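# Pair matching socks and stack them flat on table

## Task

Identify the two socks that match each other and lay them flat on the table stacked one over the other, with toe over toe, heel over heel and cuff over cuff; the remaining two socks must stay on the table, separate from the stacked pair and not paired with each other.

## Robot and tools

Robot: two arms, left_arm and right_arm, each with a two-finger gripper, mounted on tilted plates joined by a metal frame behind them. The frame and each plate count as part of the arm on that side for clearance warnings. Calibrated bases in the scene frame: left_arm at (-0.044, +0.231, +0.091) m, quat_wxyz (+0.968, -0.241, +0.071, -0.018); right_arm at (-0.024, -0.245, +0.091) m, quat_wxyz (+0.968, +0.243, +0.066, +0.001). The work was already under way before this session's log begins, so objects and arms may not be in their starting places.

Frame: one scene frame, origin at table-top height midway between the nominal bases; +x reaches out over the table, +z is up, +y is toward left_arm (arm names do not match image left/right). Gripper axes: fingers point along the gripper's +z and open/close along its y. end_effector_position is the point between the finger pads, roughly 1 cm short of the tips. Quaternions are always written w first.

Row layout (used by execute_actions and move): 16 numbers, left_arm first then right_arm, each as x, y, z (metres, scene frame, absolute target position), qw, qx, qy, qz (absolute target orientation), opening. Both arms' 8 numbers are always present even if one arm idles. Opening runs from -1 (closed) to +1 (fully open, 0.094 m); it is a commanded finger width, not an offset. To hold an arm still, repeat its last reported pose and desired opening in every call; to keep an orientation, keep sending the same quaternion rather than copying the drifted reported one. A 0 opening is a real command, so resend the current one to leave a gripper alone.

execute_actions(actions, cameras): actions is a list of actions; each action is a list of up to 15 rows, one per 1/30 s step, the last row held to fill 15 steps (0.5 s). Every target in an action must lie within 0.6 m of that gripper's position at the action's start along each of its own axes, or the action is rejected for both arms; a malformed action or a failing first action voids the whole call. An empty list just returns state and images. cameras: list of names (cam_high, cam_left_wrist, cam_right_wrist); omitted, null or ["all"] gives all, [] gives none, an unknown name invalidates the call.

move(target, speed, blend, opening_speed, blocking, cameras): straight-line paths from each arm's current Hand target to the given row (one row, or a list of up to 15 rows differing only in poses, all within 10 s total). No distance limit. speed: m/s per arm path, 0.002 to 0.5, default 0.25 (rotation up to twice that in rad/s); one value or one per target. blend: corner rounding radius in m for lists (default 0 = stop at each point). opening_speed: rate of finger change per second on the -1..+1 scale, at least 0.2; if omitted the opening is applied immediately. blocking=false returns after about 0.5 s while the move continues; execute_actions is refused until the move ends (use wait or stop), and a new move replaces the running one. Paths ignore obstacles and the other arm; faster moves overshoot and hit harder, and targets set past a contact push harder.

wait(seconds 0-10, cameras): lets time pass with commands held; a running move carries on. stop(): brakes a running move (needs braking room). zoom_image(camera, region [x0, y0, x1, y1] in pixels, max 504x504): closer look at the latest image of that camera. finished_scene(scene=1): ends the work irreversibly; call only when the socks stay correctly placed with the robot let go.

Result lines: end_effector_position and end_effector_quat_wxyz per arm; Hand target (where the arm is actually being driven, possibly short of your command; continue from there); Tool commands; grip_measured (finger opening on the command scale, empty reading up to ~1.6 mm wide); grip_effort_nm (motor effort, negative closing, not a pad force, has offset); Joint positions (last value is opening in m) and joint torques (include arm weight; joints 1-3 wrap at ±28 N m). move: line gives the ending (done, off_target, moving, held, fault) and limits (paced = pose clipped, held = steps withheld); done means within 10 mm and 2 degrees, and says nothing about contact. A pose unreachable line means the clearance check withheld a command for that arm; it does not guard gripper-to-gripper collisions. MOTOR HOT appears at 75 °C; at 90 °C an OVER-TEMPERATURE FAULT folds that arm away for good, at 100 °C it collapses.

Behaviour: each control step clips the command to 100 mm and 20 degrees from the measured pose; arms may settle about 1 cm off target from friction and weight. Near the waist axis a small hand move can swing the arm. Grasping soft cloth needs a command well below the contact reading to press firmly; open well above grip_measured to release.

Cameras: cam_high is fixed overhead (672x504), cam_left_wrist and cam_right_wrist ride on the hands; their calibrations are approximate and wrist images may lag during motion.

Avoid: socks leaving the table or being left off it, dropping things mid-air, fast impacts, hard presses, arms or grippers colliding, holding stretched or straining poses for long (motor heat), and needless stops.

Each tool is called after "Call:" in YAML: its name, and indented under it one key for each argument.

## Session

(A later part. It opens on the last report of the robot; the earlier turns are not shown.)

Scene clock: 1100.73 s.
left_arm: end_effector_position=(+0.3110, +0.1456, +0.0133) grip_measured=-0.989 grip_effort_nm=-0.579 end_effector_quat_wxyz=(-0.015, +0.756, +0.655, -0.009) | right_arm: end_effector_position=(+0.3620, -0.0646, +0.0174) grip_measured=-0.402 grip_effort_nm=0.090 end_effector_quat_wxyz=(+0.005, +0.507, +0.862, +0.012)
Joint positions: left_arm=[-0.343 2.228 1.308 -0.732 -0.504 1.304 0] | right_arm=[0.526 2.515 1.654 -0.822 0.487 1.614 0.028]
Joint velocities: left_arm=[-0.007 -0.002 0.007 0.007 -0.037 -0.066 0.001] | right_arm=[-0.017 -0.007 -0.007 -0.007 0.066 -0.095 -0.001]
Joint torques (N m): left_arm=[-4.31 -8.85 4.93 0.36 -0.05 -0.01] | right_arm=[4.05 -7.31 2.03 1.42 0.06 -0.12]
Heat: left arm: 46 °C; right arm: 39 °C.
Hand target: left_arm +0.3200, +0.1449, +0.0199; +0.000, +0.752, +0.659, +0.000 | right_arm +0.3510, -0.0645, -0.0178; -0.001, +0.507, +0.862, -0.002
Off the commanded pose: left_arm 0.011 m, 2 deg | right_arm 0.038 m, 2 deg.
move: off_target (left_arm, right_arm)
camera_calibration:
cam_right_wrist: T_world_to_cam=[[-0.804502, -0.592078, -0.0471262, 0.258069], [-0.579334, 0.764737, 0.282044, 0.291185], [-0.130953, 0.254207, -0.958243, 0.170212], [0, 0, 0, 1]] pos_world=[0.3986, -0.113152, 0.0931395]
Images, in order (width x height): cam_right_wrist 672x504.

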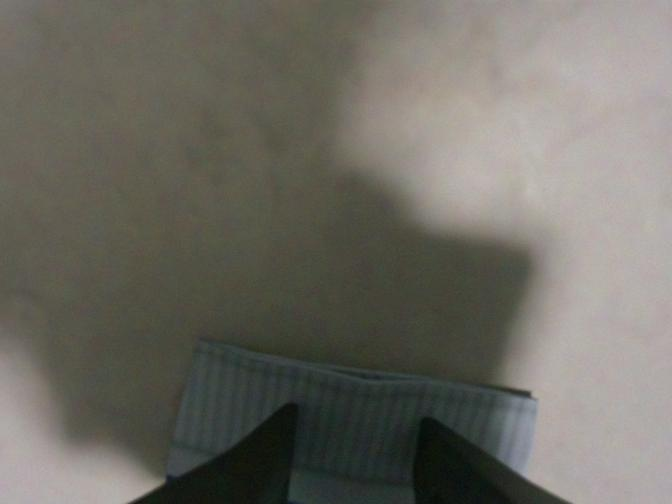

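Centred on the cuff; closing the gripper.

Call:
move:
  target:
    - [0.32, 0.145, 0.02, 0, 0.7518, 0.6594, 0, -1, 0.353, -0.063, -0.026, 0, 0.5075, 0.8616, 0, -1]
  opening_speed: 0.4
  cameras: ["cam_right_wrist"]

Call:
move:
  target:
    - [0.32, 0.145, 0.02, 0, 0.7518, 0.6594, 0, -1, 0.358, -0.060, 0.06, 0, 0.5075, 0.8616, 0, -1]
  speed: 0.04

Scene clock: 1105.17 s.
left_arm: end_effector_position=(+0.3110, +0.1456, +0.0133) grip_measured=-0.989 grip_effort_nm=-0.589 end_effector_quat_wxyz=(-0.015, +0.756, +0.655, -0.009) | right_arm: end_effector_position=(+0.3703, -0.0599, +0.0178) grip_measured=-0.986 grip_effort_nm=-0.784 end_effector_quat_wxyz=(+0.015, +0.511, +0.859, +0.030)
Joint positions: left_arm=[-0.343 2.228 1.308 -0.732 -0.504 1.304 0] | right_arm=[0.526 2.511 1.647 -0.772 0.489 1.602 0.001]
Joint velocities: left_arm=[-0.012 0.002 0.007 0.022 0.037 -0.022 0] | right_arm=[0.012 0.022 -0.002 0.066 -0.022 0.007 0]
Joint torques (N m): left_arm=[-4.29 -8.91 4.9 0.37 -0.04 0.03] | right_arm=[3.69 -6.54 1.99 1.15 0.05 -0.08]
Heat: left arm: 46 °C; right arm: 38 °C.
Hand target: left_arm +0.3200, +0.1449, +0.0199; +0.000, +0.752, +0.659, +0.000 | right_arm +0.3507, -0.0645, -0.0229; -0.001, +0.507, +0.862, -0.001
Off the commanded pose: left_arm 0.011 m, 2 deg | right_arm 0.047 m, 4 deg.
move: off_target (left_arm, right_arm)
camera_calibration:
cam_right_wrist: T_world_to_cam=[[-0.808053, -0.582517, -0.087888, 0.270119], [-0.581531, 0.764876, 0.277105, 0.293149], [-0.0941951, 0.275025, -0.956812, 0.158134], [0, 0, 0, 1]] pos_world=[0.403641, -0.110364, 0.0938116]
Images, in order (width x height): cam_right_wrist 672x504.

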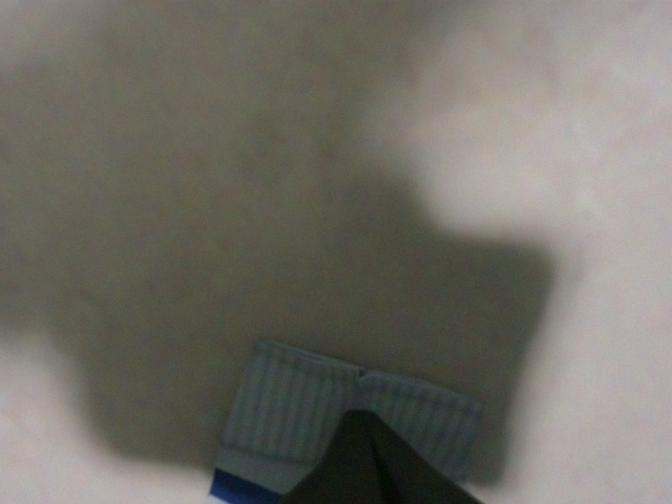

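Scene clock: 1107.83 s.
left_arm: end_effector_position=(+0.3110, +0.1456, +0.0133) grip_measured=-0.989 grip_effort_nm=-0.584 end_effector_quat_wxyz=(-0.015, +0.756, +0.655, -0.009) | right_arm: end_effector_position=(+0.3519, -0.0645, +0.0426) grip_measured=-0.986 grip_effort_nm=-0.774 end_effector_quat_wxyz=(-0.007, +0.506, +0.863, -0.013)
Joint positions: left_arm=[-0.343 2.228 1.308 -0.732 -0.504 1.304 0] | right_arm=[0.565 2.509 1.728 -0.985 0.483 1.684 0.001]
Joint velocities: left_arm=[-0.032 -0.007 -0.012 0.037 0.007 0.022 -0.001] | right_arm=[-0.002 -0.007 -0.002 -0.007 0.066 -0.022 0]
Joint torques (N m): left_arm=[-4.19 -8.99 4.98 0.37 -0.05 -0.01] | right_arm=[7.76 -14.08 6.93 0.08 -0.03 0.11]
Heat: left arm: 46 °C; right arm: 38 °C.
Hand target: left_arm +0.3200, +0.1449, +0.0199; +0.000, +0.752, +0.659, +0.000 | right_arm +0.3573, -0.0598, +0.0599; +0.000, +0.507, +0.862, +0.001
Off the commanded pose: left_arm 0.011 m, 2 deg | right_arm 0.019 m, 2 deg.
move: off_target (left_arm, right_arm)
camera_calibration:
cam_left_wrist: T_world_to_cam=[[-0.99913, 0.023299, 0.0345803, 0.308342], [0.0315632, 0.964527, 0.262092, -0.110327], [-0.0272472, 0.262956, -0.964423, 0.0696394], [0, 0, 0, 1]] pos_world=[0.313453, 0.0809171, 0.0854151]
cam_right_wrist: T_world_to_cam=[[-0.803935, -0.594664, 0.0079464, 0.248404], [-0.568406, 0.77223, 0.283858, 0.274676], [-0.174936, 0.223686, -0.958834, 0.206582], [0, 0, 0, 1]] pos_world=[0.391967, -0.110606, 0.118135]

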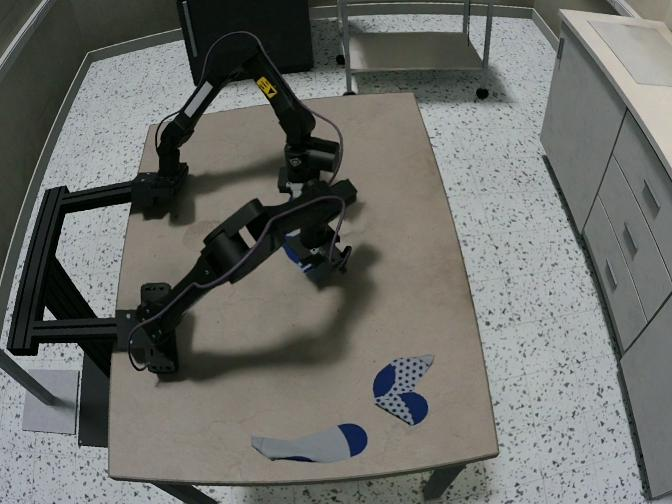

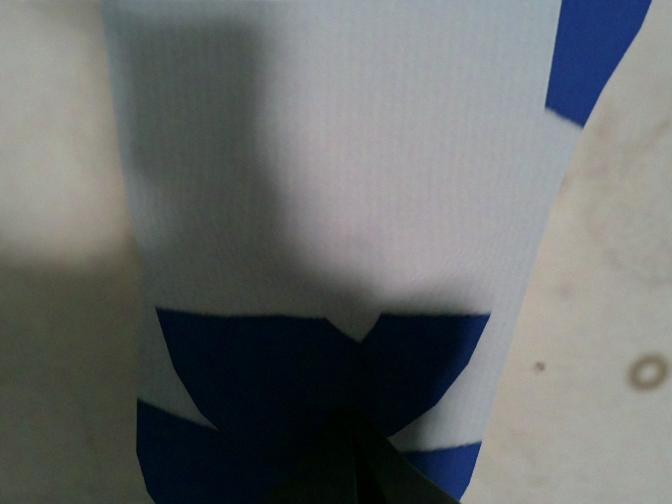

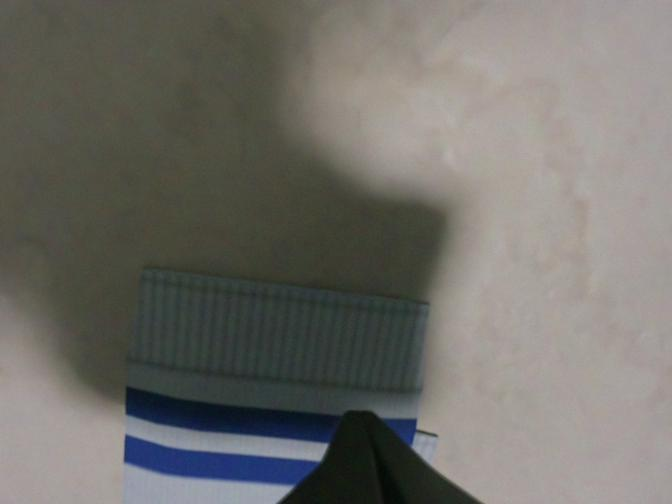

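Call:
move:
  target:
    - [0.32, 0.145, 0.02, 0, 0.7518, 0.6594, 0, -1, 0.30, -0.20, 0.15, 0, 0.5075, 0.8616, 0, -1]
    - [0.32, 0.145, 0.02, 0, 0.7518, 0.6594, 0, -1, 0.28, -0.33, 0.20, 0, 0.5075, 0.8616, 0, -1]
  blend: [0.04, 0]
  speed: 0.2

Call:
zoom_image:
  camera: "cam_high"
  region: [240, 160, 380, 300]

Scene clock: 1119.17 s.
left_arm: end_effector_position=(+0.3110, +0.1456, +0.0133) grip_measured=-0.989 grip_effort_nm=-0.584 end_effector_quat_wxyz=(-0.015, +0.756, +0.655, -0.009) | right_arm: end_effector_position=(+0.2772, -0.3283, +0.1924) grip_measured=-0.986 grip_effort_nm=-0.779 end_effector_quat_wxyz=(-0.007, +0.509, +0.861, -0.006)
Joint positions: left_arm=[-0.343 2.228 1.308 -0.732 -0.504 1.304 0] | right_arm=[0.248 1.574 1.371 -1.379 0.508 1.326 0.001]
Joint velocities: left_arm=[-0.007 0.002 -0.007 -0.022 0.007 -0.037 0] | right_arm=[0.022 -0.002 0.002 -0.066 -0.11 0.037 0]
Joint torques (N m): left_arm=[-4.37 -9.03 4.9 0.36 -0.04 0.03] | right_arm=[3.32 -6.99 7.09 0.12 0.08 -0.1]
Heat: left arm: 46 °C; right arm: 41 °C.
Hand target: left_arm +0.3200, +0.1449, +0.0199; +0.000, +0.752, +0.659, +0.000 | right_arm +0.2785, -0.3334, +0.2000; +0.000, +0.508, +0.861, -0.004
Off the commanded pose: left_arm 0.011 m, 2 deg | right_arm 0.008 m, 1 deg.
move: off_target (left_arm)
camera_calibration:
cam_left_wrist: T_world_to_cam=[[-0.99913, 0.023299, 0.0345803, 0.308342], [0.0315632, 0.964527, 0.262092, -0.110327], [-0.0272472, 0.262956, -0.964423, 0.0696394], [0, 0, 0, 1]] pos_world=[0.313453, 0.0809171, 0.0854151]
cam_right_wrist: T_world_to_cam=[[-0.80814, -0.588977, -0.00396648, 0.0355995], [-0.564745, 0.772943, 0.289176, 0.391619], [-0.167252, 0.235935, -0.957268, 0.397731], [0, 0, 0, 1]] pos_world=[0.316456, -0.37557, 0.26763]

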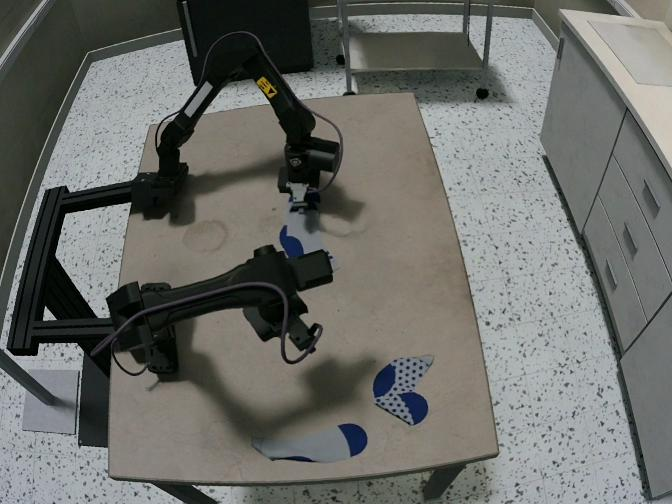

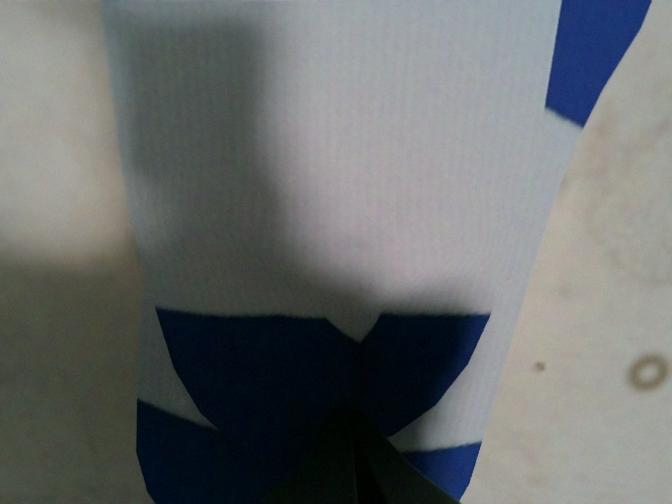

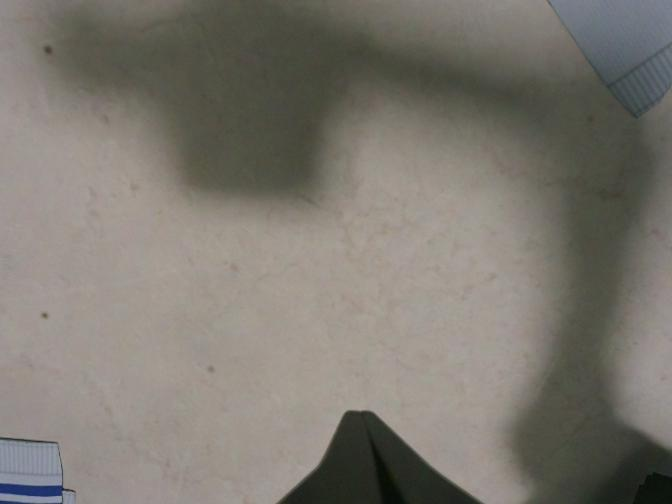

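Scaled by 3.600.

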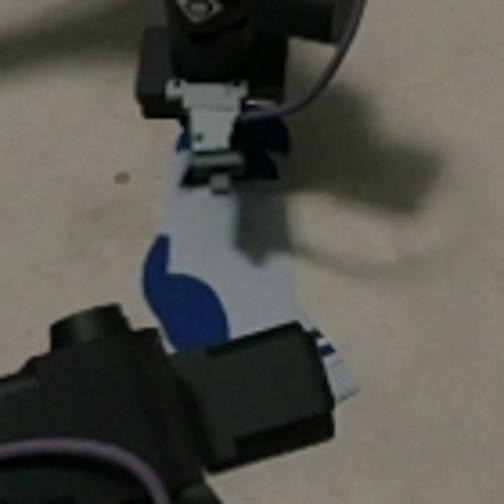

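Call:
move:
  target:
    - [0.315, 0.12, 0.12, 0, 0.7518, 0.6594, 0, -1, 0.24, -0.38, 0.22, 0, 0.5075, 0.8616, 0, -0.4]
    - [0.325, 0.0, 0.22, 0, 0.7518, 0.6594, 0, -1, 0.24, -0.38, 0.22, 0, 0.5075, 0.8616, 0, -0.4]
    - [0.33, -0.05, 0.31, 0, 0.7518, 0.6594, 0, -1, 0.24, -0.38, 0.22, 0, 0.5075, 0.8616, 0, -0.4]
  blend: [0.04, 0.04, 0]
  speed: 0.12

Call:
zoom_image:
  camera: "cam_high"
  region: [240, 160, 380, 300]

Scene clock: 1127.50 s.
left_arm: end_effector_position=(+0.3391, -0.0437, +0.3025) grip_measured=-0.989 grip_effort_nm=-0.589 end_effector_quat_wxyz=(+0.181, +0.734, +0.654, +0.017) | right_arm: end_effector_position=(+0.2449, -0.3776, +0.2166) grip_measured=-0.402 grip_effort_nm=0.090 end_effector_quat_wxyz=(+0.001, +0.510, +0.860, -0.001)
Joint positions: left_arm=[-0.905 2.554 2.621 -1.561 -0.465 0.848 0] | right_arm=[0.148 1.4 1.371 -1.477 0.508 1.204 0.028]
Joint velocities: left_arm=[-0.022 -0.007 0.002 0.022 -0.037 -0.037 0] | right_arm=[-0.007 -0.002 0.002 0.022 0.007 -0.022 0]
Joint torques (N m): left_arm=[-5.74 -7.69 7.25 0.82 -0.03 -0.07] | right_arm=[2.18 -6.61 5.31 0.17 -0.02 -0.07]
Heat: left arm: 46 °C; right arm: 39 °C.
Hand target: left_arm +0.3327, -0.0513, +0.3068; +0.186, +0.740, +0.646, +0.018 | right_arm +0.2393, -0.3808, +0.2198; +0.000, +0.508, +0.862, -0.001
Off the commanded pose: left_arm 0.013 m, 21 deg; orientation clipped | right_arm 0.006 m, 0 deg.
joint sent to its limit (left arm) — joint 4 (wrist pitch), lower limit. The joint targets are off in position and orientation.
move: off_target (left_arm); limits=paced
camera_calibration:
cam_left_wrist: T_world_to_cam=[[-0.965264, -0.0359441, -0.258792, 0.405572], [-0.0367065, 0.999324, -0.00188687, 0.100014], [0.258685, 0.00767801, -0.965931, 0.291486], [0, 0, 0, 1]] pos_world=[0.319752, -0.0876065, 0.386703]
cam_right_wrist: T_world_to_cam=[[-0.809082, -0.587396, -0.0187691, -0.0153333], [-0.568284, 0.773818, 0.279749, 0.407755], [-0.1498, 0.237006, -0.95989, 0.423807], [0, 0, 0, 1]] pos_world=[0.282801, -0.42498, 0.292451]

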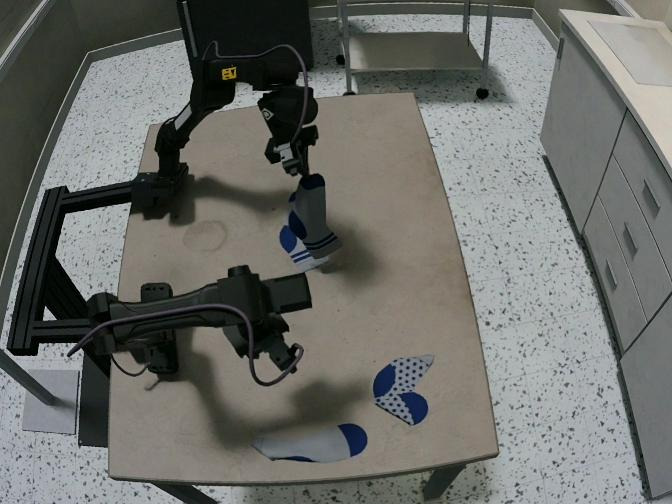

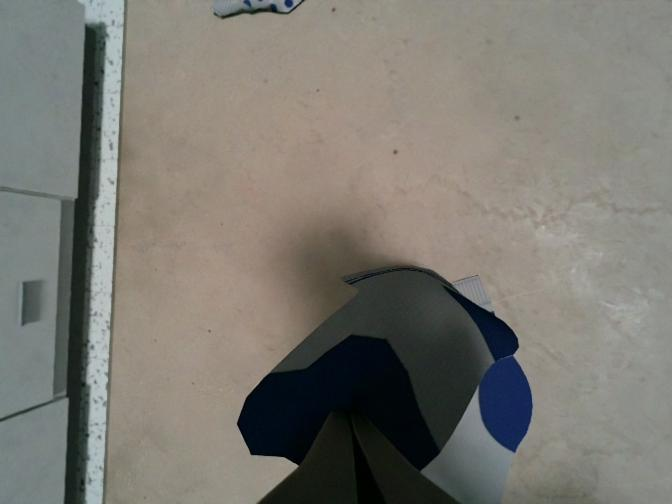

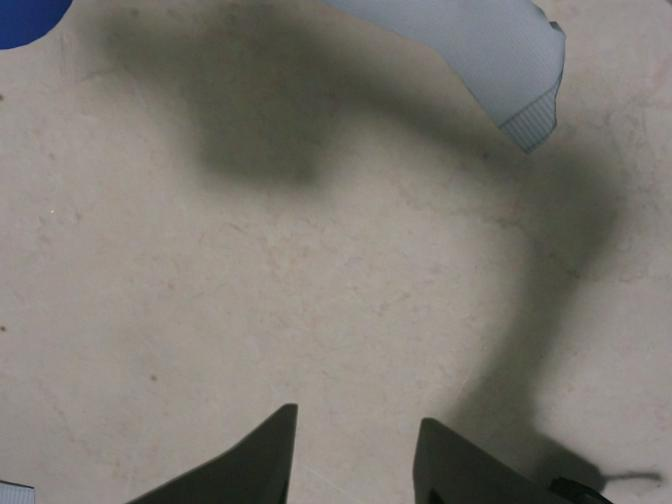

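Scaled by 3.600.

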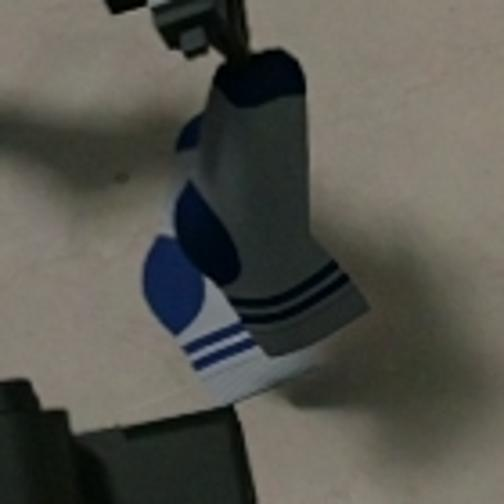

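Call:
move:
  target:
    - [0.32,-0.057,0.26,0,0.7518,0.6594,0,-1,0.24,-0.38,0.22,0,0.5075,0.8616,0,-0.4]
    - [0.312,-0.007,0.18,0,0.7518,0.6594,0,-1,0.24,-0.38,0.22,0,0.5075,0.8616,0,-0.4]
    - [0.32,0.09,0.11,0,0.7518,0.6594,0,-1,0.24,-0.38,0.22,0,0.5075,0.8616,0,-0.4]
    - [0.33,0.18,0.02,0,0.7518,0.6594,0,-1,0.24,-0.38,0.22,0,0.5075,0.8616,0,-0.4]
  speed: 0.1
  blend: 0.02

Call:
zoom_image:
  camera: "cam_high"
  region: [240, 160, 380, 300]

Scene clock: 1146.13 s.
left_arm: end_effector_position=(+0.3201, +0.1787, +0.0132) grip_measured=-0.989 grip_effort_nm=-0.579 end_effector_quat_wxyz=(-0.012, +0.755, +0.655, -0.016) | right_arm: end_effector_position=(+0.2447, -0.3775, +0.2166) grip_measured=-0.402 grip_effort_nm=0.085 end_effector_quat_wxyz=(+0.000, +0.509, +0.861, -0.001)
Joint positions: left_arm=[-0.256 2.172 1.299 -0.735 -0.495 1.401 0] | right_arm=[0.148 1.4 1.371 -1.478 0.507 1.204 0.028]
Joint velocities: left_arm=[0.002 -0.007 -0.002 -0.022 0.066 0.007 0] | right_arm=[0.002 0.002 0.002 0.051 0.007 -0.037 -0.001]
Joint torques (N m): left_arm=[-3.92 -10.44 3.59 0.36 0.05 0.01] | right_arm=[2.32 -6.5 5.34 0.19 -0.03 -0.07]
Heat: left arm: 46 °C; right arm: 37 °C.
Hand target: left_arm +0.3273, +0.1808, +0.0224; +0.005, +0.751, +0.660, -0.007 | right_arm +0.2400, -0.3800, +0.2199; +0.000, +0.508, +0.862, +0.000
Off the commanded pose: left_arm 0.012 m, 2 deg | right_arm 0.006 m, 0 deg.
move: off_target (left_arm)
camera_calibration:
cam_left_wrist: T_world_to_cam=[[-0.998855, 0.0227822, 0.0420703, 0.316594], [0.0325843, 0.967818, 0.249534, -0.143284], [-0.0350315, 0.250619, -0.967452, 0.0658939], [0, 0, 0, 1]] pos_world=[0.323209, 0.114946, 0.0861842]
cam_right_wrist: T_world_to_cam=[[-0.808879, -0.587689, -0.0183617, -0.0157016], [-0.568369, 0.773528, 0.280378, 0.407394], [-0.150571, 0.237228, -0.959714, 0.424004], [0, 0, 0, 1]] pos_world=[0.282692, -0.424944, 0.29241]

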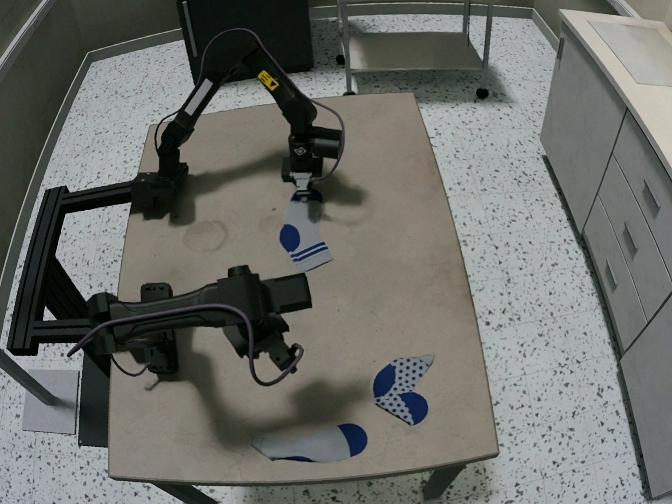

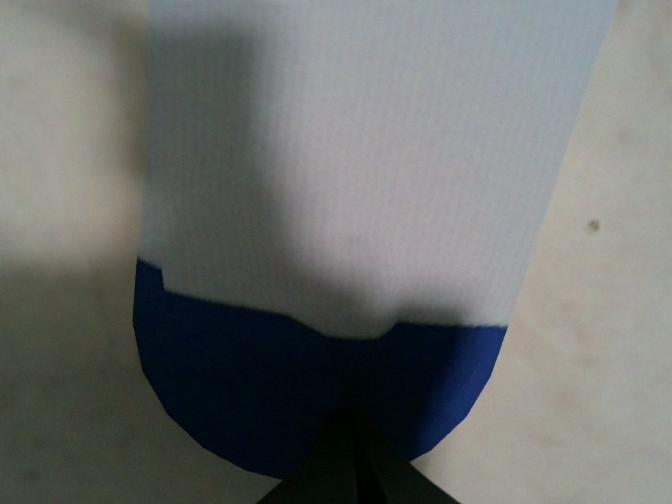

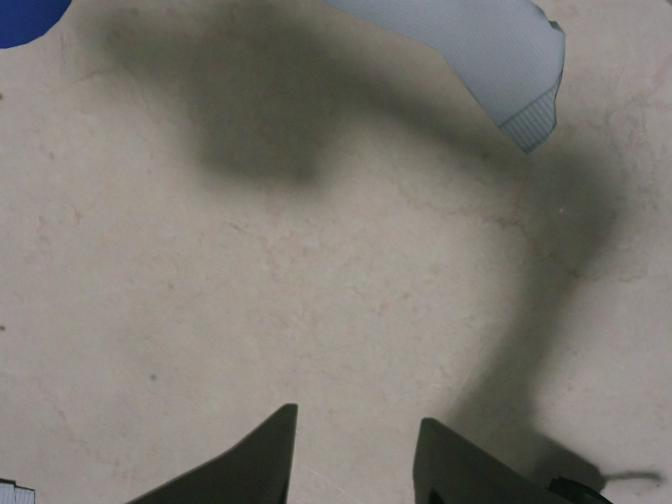

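Scaled by 3.600.

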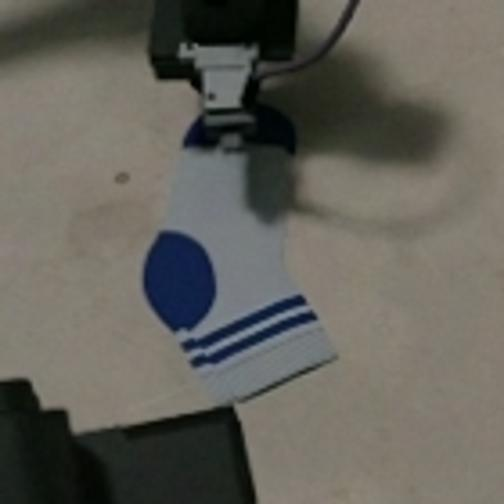

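Call:
move:
  target: [0.3273,0.1808,0.0224,0,0.7518,0.6594,0,-0.4,0.24,-0.38,0.22,0,0.5075,0.8616,0,-0.4]
  opening_speed: 0.8
  cameras: []

Call:
move:
  target:
    - [0.3273,0.1808,0.1,0,0.7518,0.6594,0,-0.4,0.24,-0.38,0.22,0,0.5075,0.8616,0,-0.4]
    - [0.275,0.1,0.25,0,0,1,0,-0.4,0.24,-0.38,0.22,0,0.5075,0.8616,0,-0.4]
  speed: [0.06,0.2]

Call:
zoom_image:
  camera: "cam_left_wrist"
  region: [100, 0, 600, 504]

Call:
zoom_image:
  camera: "cam_high"
  region: [260, 170, 360, 280]

Scene clock: 1151.00 s.
left_arm: end_effector_position=(+0.3213, +0.1805, +0.0132) grip_measured=-0.402 grip_effort_nm=0.095 end_effector_quat_wxyz=(-0.014, +0.755, +0.655, -0.010) | right_arm: end_effector_position=(+0.2447, -0.3775, +0.2166) grip_measured=-0.402 grip_effort_nm=0.085 end_effector_quat_wxyz=(+0.000, +0.509, +0.861, -0.001)
Joint positions: left_arm=[-0.256 2.172 1.299 -0.733 -0.507 1.402 0.028] | right_arm=[0.148 1.4 1.371 -1.478 0.507 1.204 0.028]
Joint velocities: left_arm=[0.002 0.002 0.002 -0.007 -0.037 0.007 0] | right_arm=[-0.017 0.012 -0.017 -0.066 0.007 0.007 0]
Joint torques (N m): left_arm=[-4.57 -9.77 3.63 0.34 0 -0.01] | right_arm=[2.32 -6.5 5.35 0.2 -0.03 -0.07]
Heat: left arm: 46 °C; right arm: 36 °C.
Hand target: left_arm +0.3274, +0.1807, +0.0221; +0.000, +0.752, +0.659, +0.000 | right_arm +0.2400, -0.3800, +0.2199; +0.000, +0.508, +0.862, +0.000
Off the commanded pose: left_arm 0.011 m, 2 deg | right_arm 0.006 m, 0 deg.
move: off_target (left_arm)
No camera images: "cameras" was empty.

Scene clock: 1157.37 s.
left_arm: end_effector_position=(+0.2797, +0.1058, +0.2393) grip_measured=-0.402 grip_effort_nm=0.085 end_effector_quat_wxyz=(+0.006, -0.005, +1.000, +0.000) | right_arm: end_effector_position=(+0.2447, -0.3775, +0.2166) grip_measured=-0.402 grip_effort_nm=0.090 end_effector_quat_wxyz=(+0.000, +0.509, +0.861, -0.001)
Joint positions: left_arm=[-0.749 2.099 1.839 -1.554 -0.455 -0.849 0.028] | right_arm=[0.148 1.4 1.371 -1.478 0.507 1.204 0.028]
Joint velocities: left_arm=[0.017 -0.012 0.002 0.007 -0.022 -0.037 -0.001] | right_arm=[0.007 0.012 -0.022 -0.007 -0.051 -0.066 0]
Joint torques (N m): left_arm=[-5.35 -6.53 7.66 0.11 -0.03 -0.1] | right_arm=[2.3 -6.5 5.34 0.2 -0.03 -0.07]
Heat: left arm: 46 °C; right arm: 36 °C.
Hand target: left_arm +0.2777, +0.1010, +0.2488; +0.014, +0.000, +1.000, -0.006 | right_arm +0.2400, -0.3800, +0.2199; +0.000, +0.508, +0.862, +0.000
Off the commanded pose: left_arm 0.013 m, 1 deg | right_arm 0.006 m, 0 deg.
joint sent to its limit (left arm) — joint 4 (wrist pitch), lower limit. The joint targets still meet the commanded pose.
move: off_target (left_arm)
camera_calibration:
cam_left_wrist: T_world_to_cam=[[0.129538, -0.991566, 0.00397606, 0.0692543], [-0.962704, -0.124805, 0.240051, 0.268419], [-0.23753, -0.0349236, -0.970752, 0.389079], [0, 0, 0, 1]] pos_world=[0.341855, 0.115758, 0.31299]
cam_right_wrist: T_world_to_cam=[[-0.808879, -0.587689, -0.0183617, -0.0157016], [-0.568369, 0.773528, 0.280378, 0.407394], [-0.150571, 0.237228, -0.959714, 0.424004], [0, 0, 0, 1]] pos_world=[0.282692, -0.424944, 0.29241]

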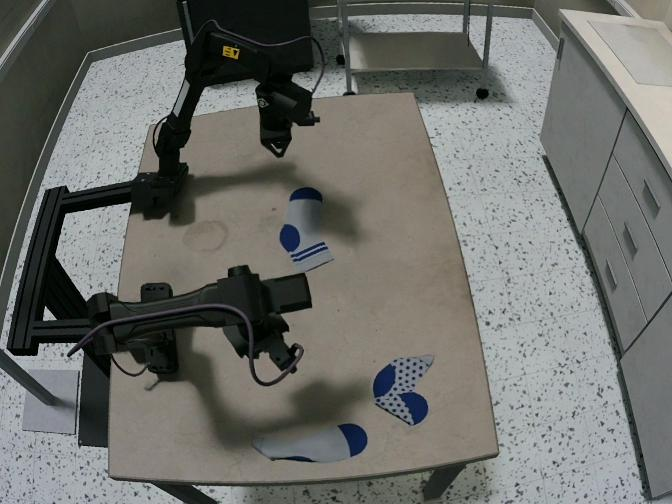

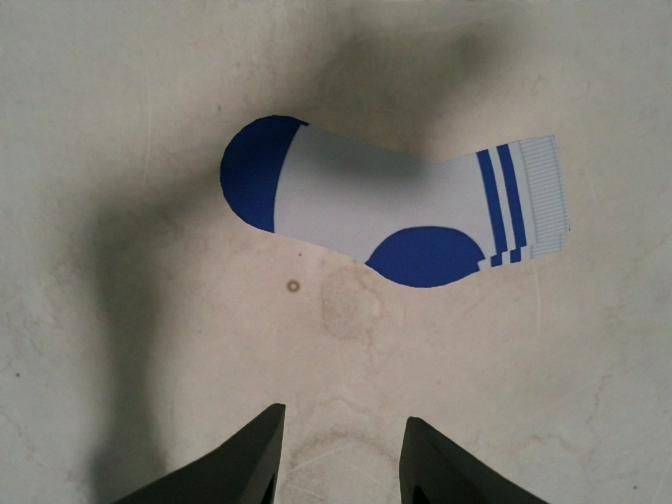

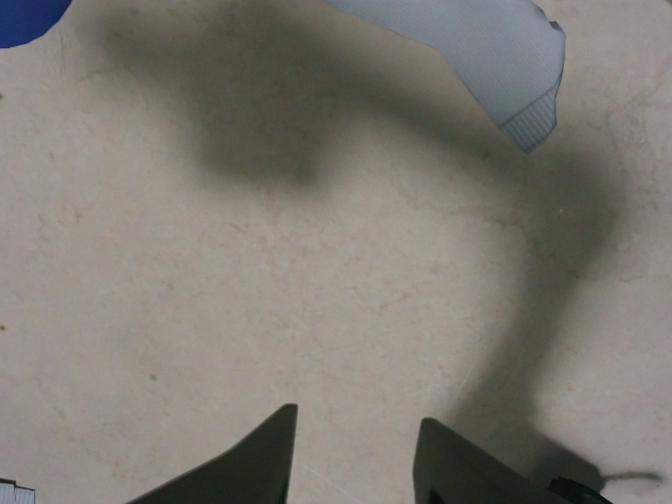

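Scaled by 1.000.

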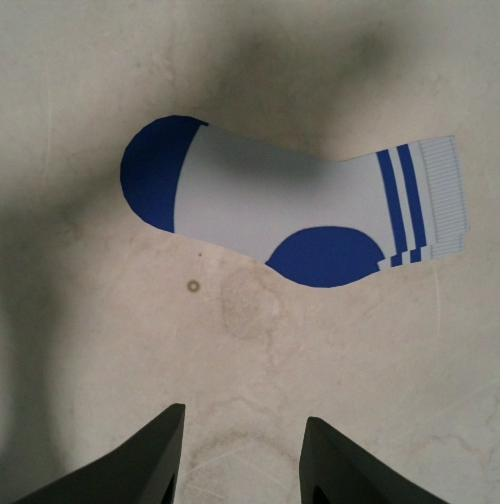

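Scaled by 4.582.

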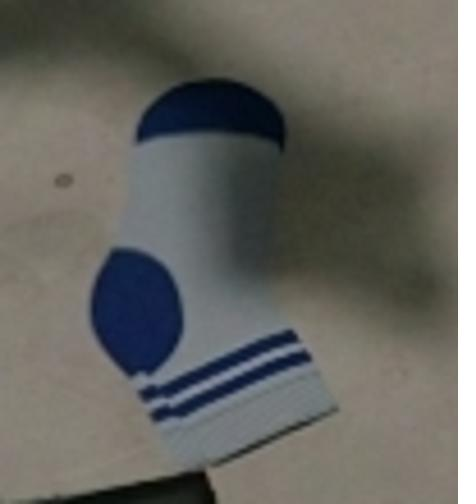

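Call:
finished_scene:
  scene: 1

The scene is finished: the task was done.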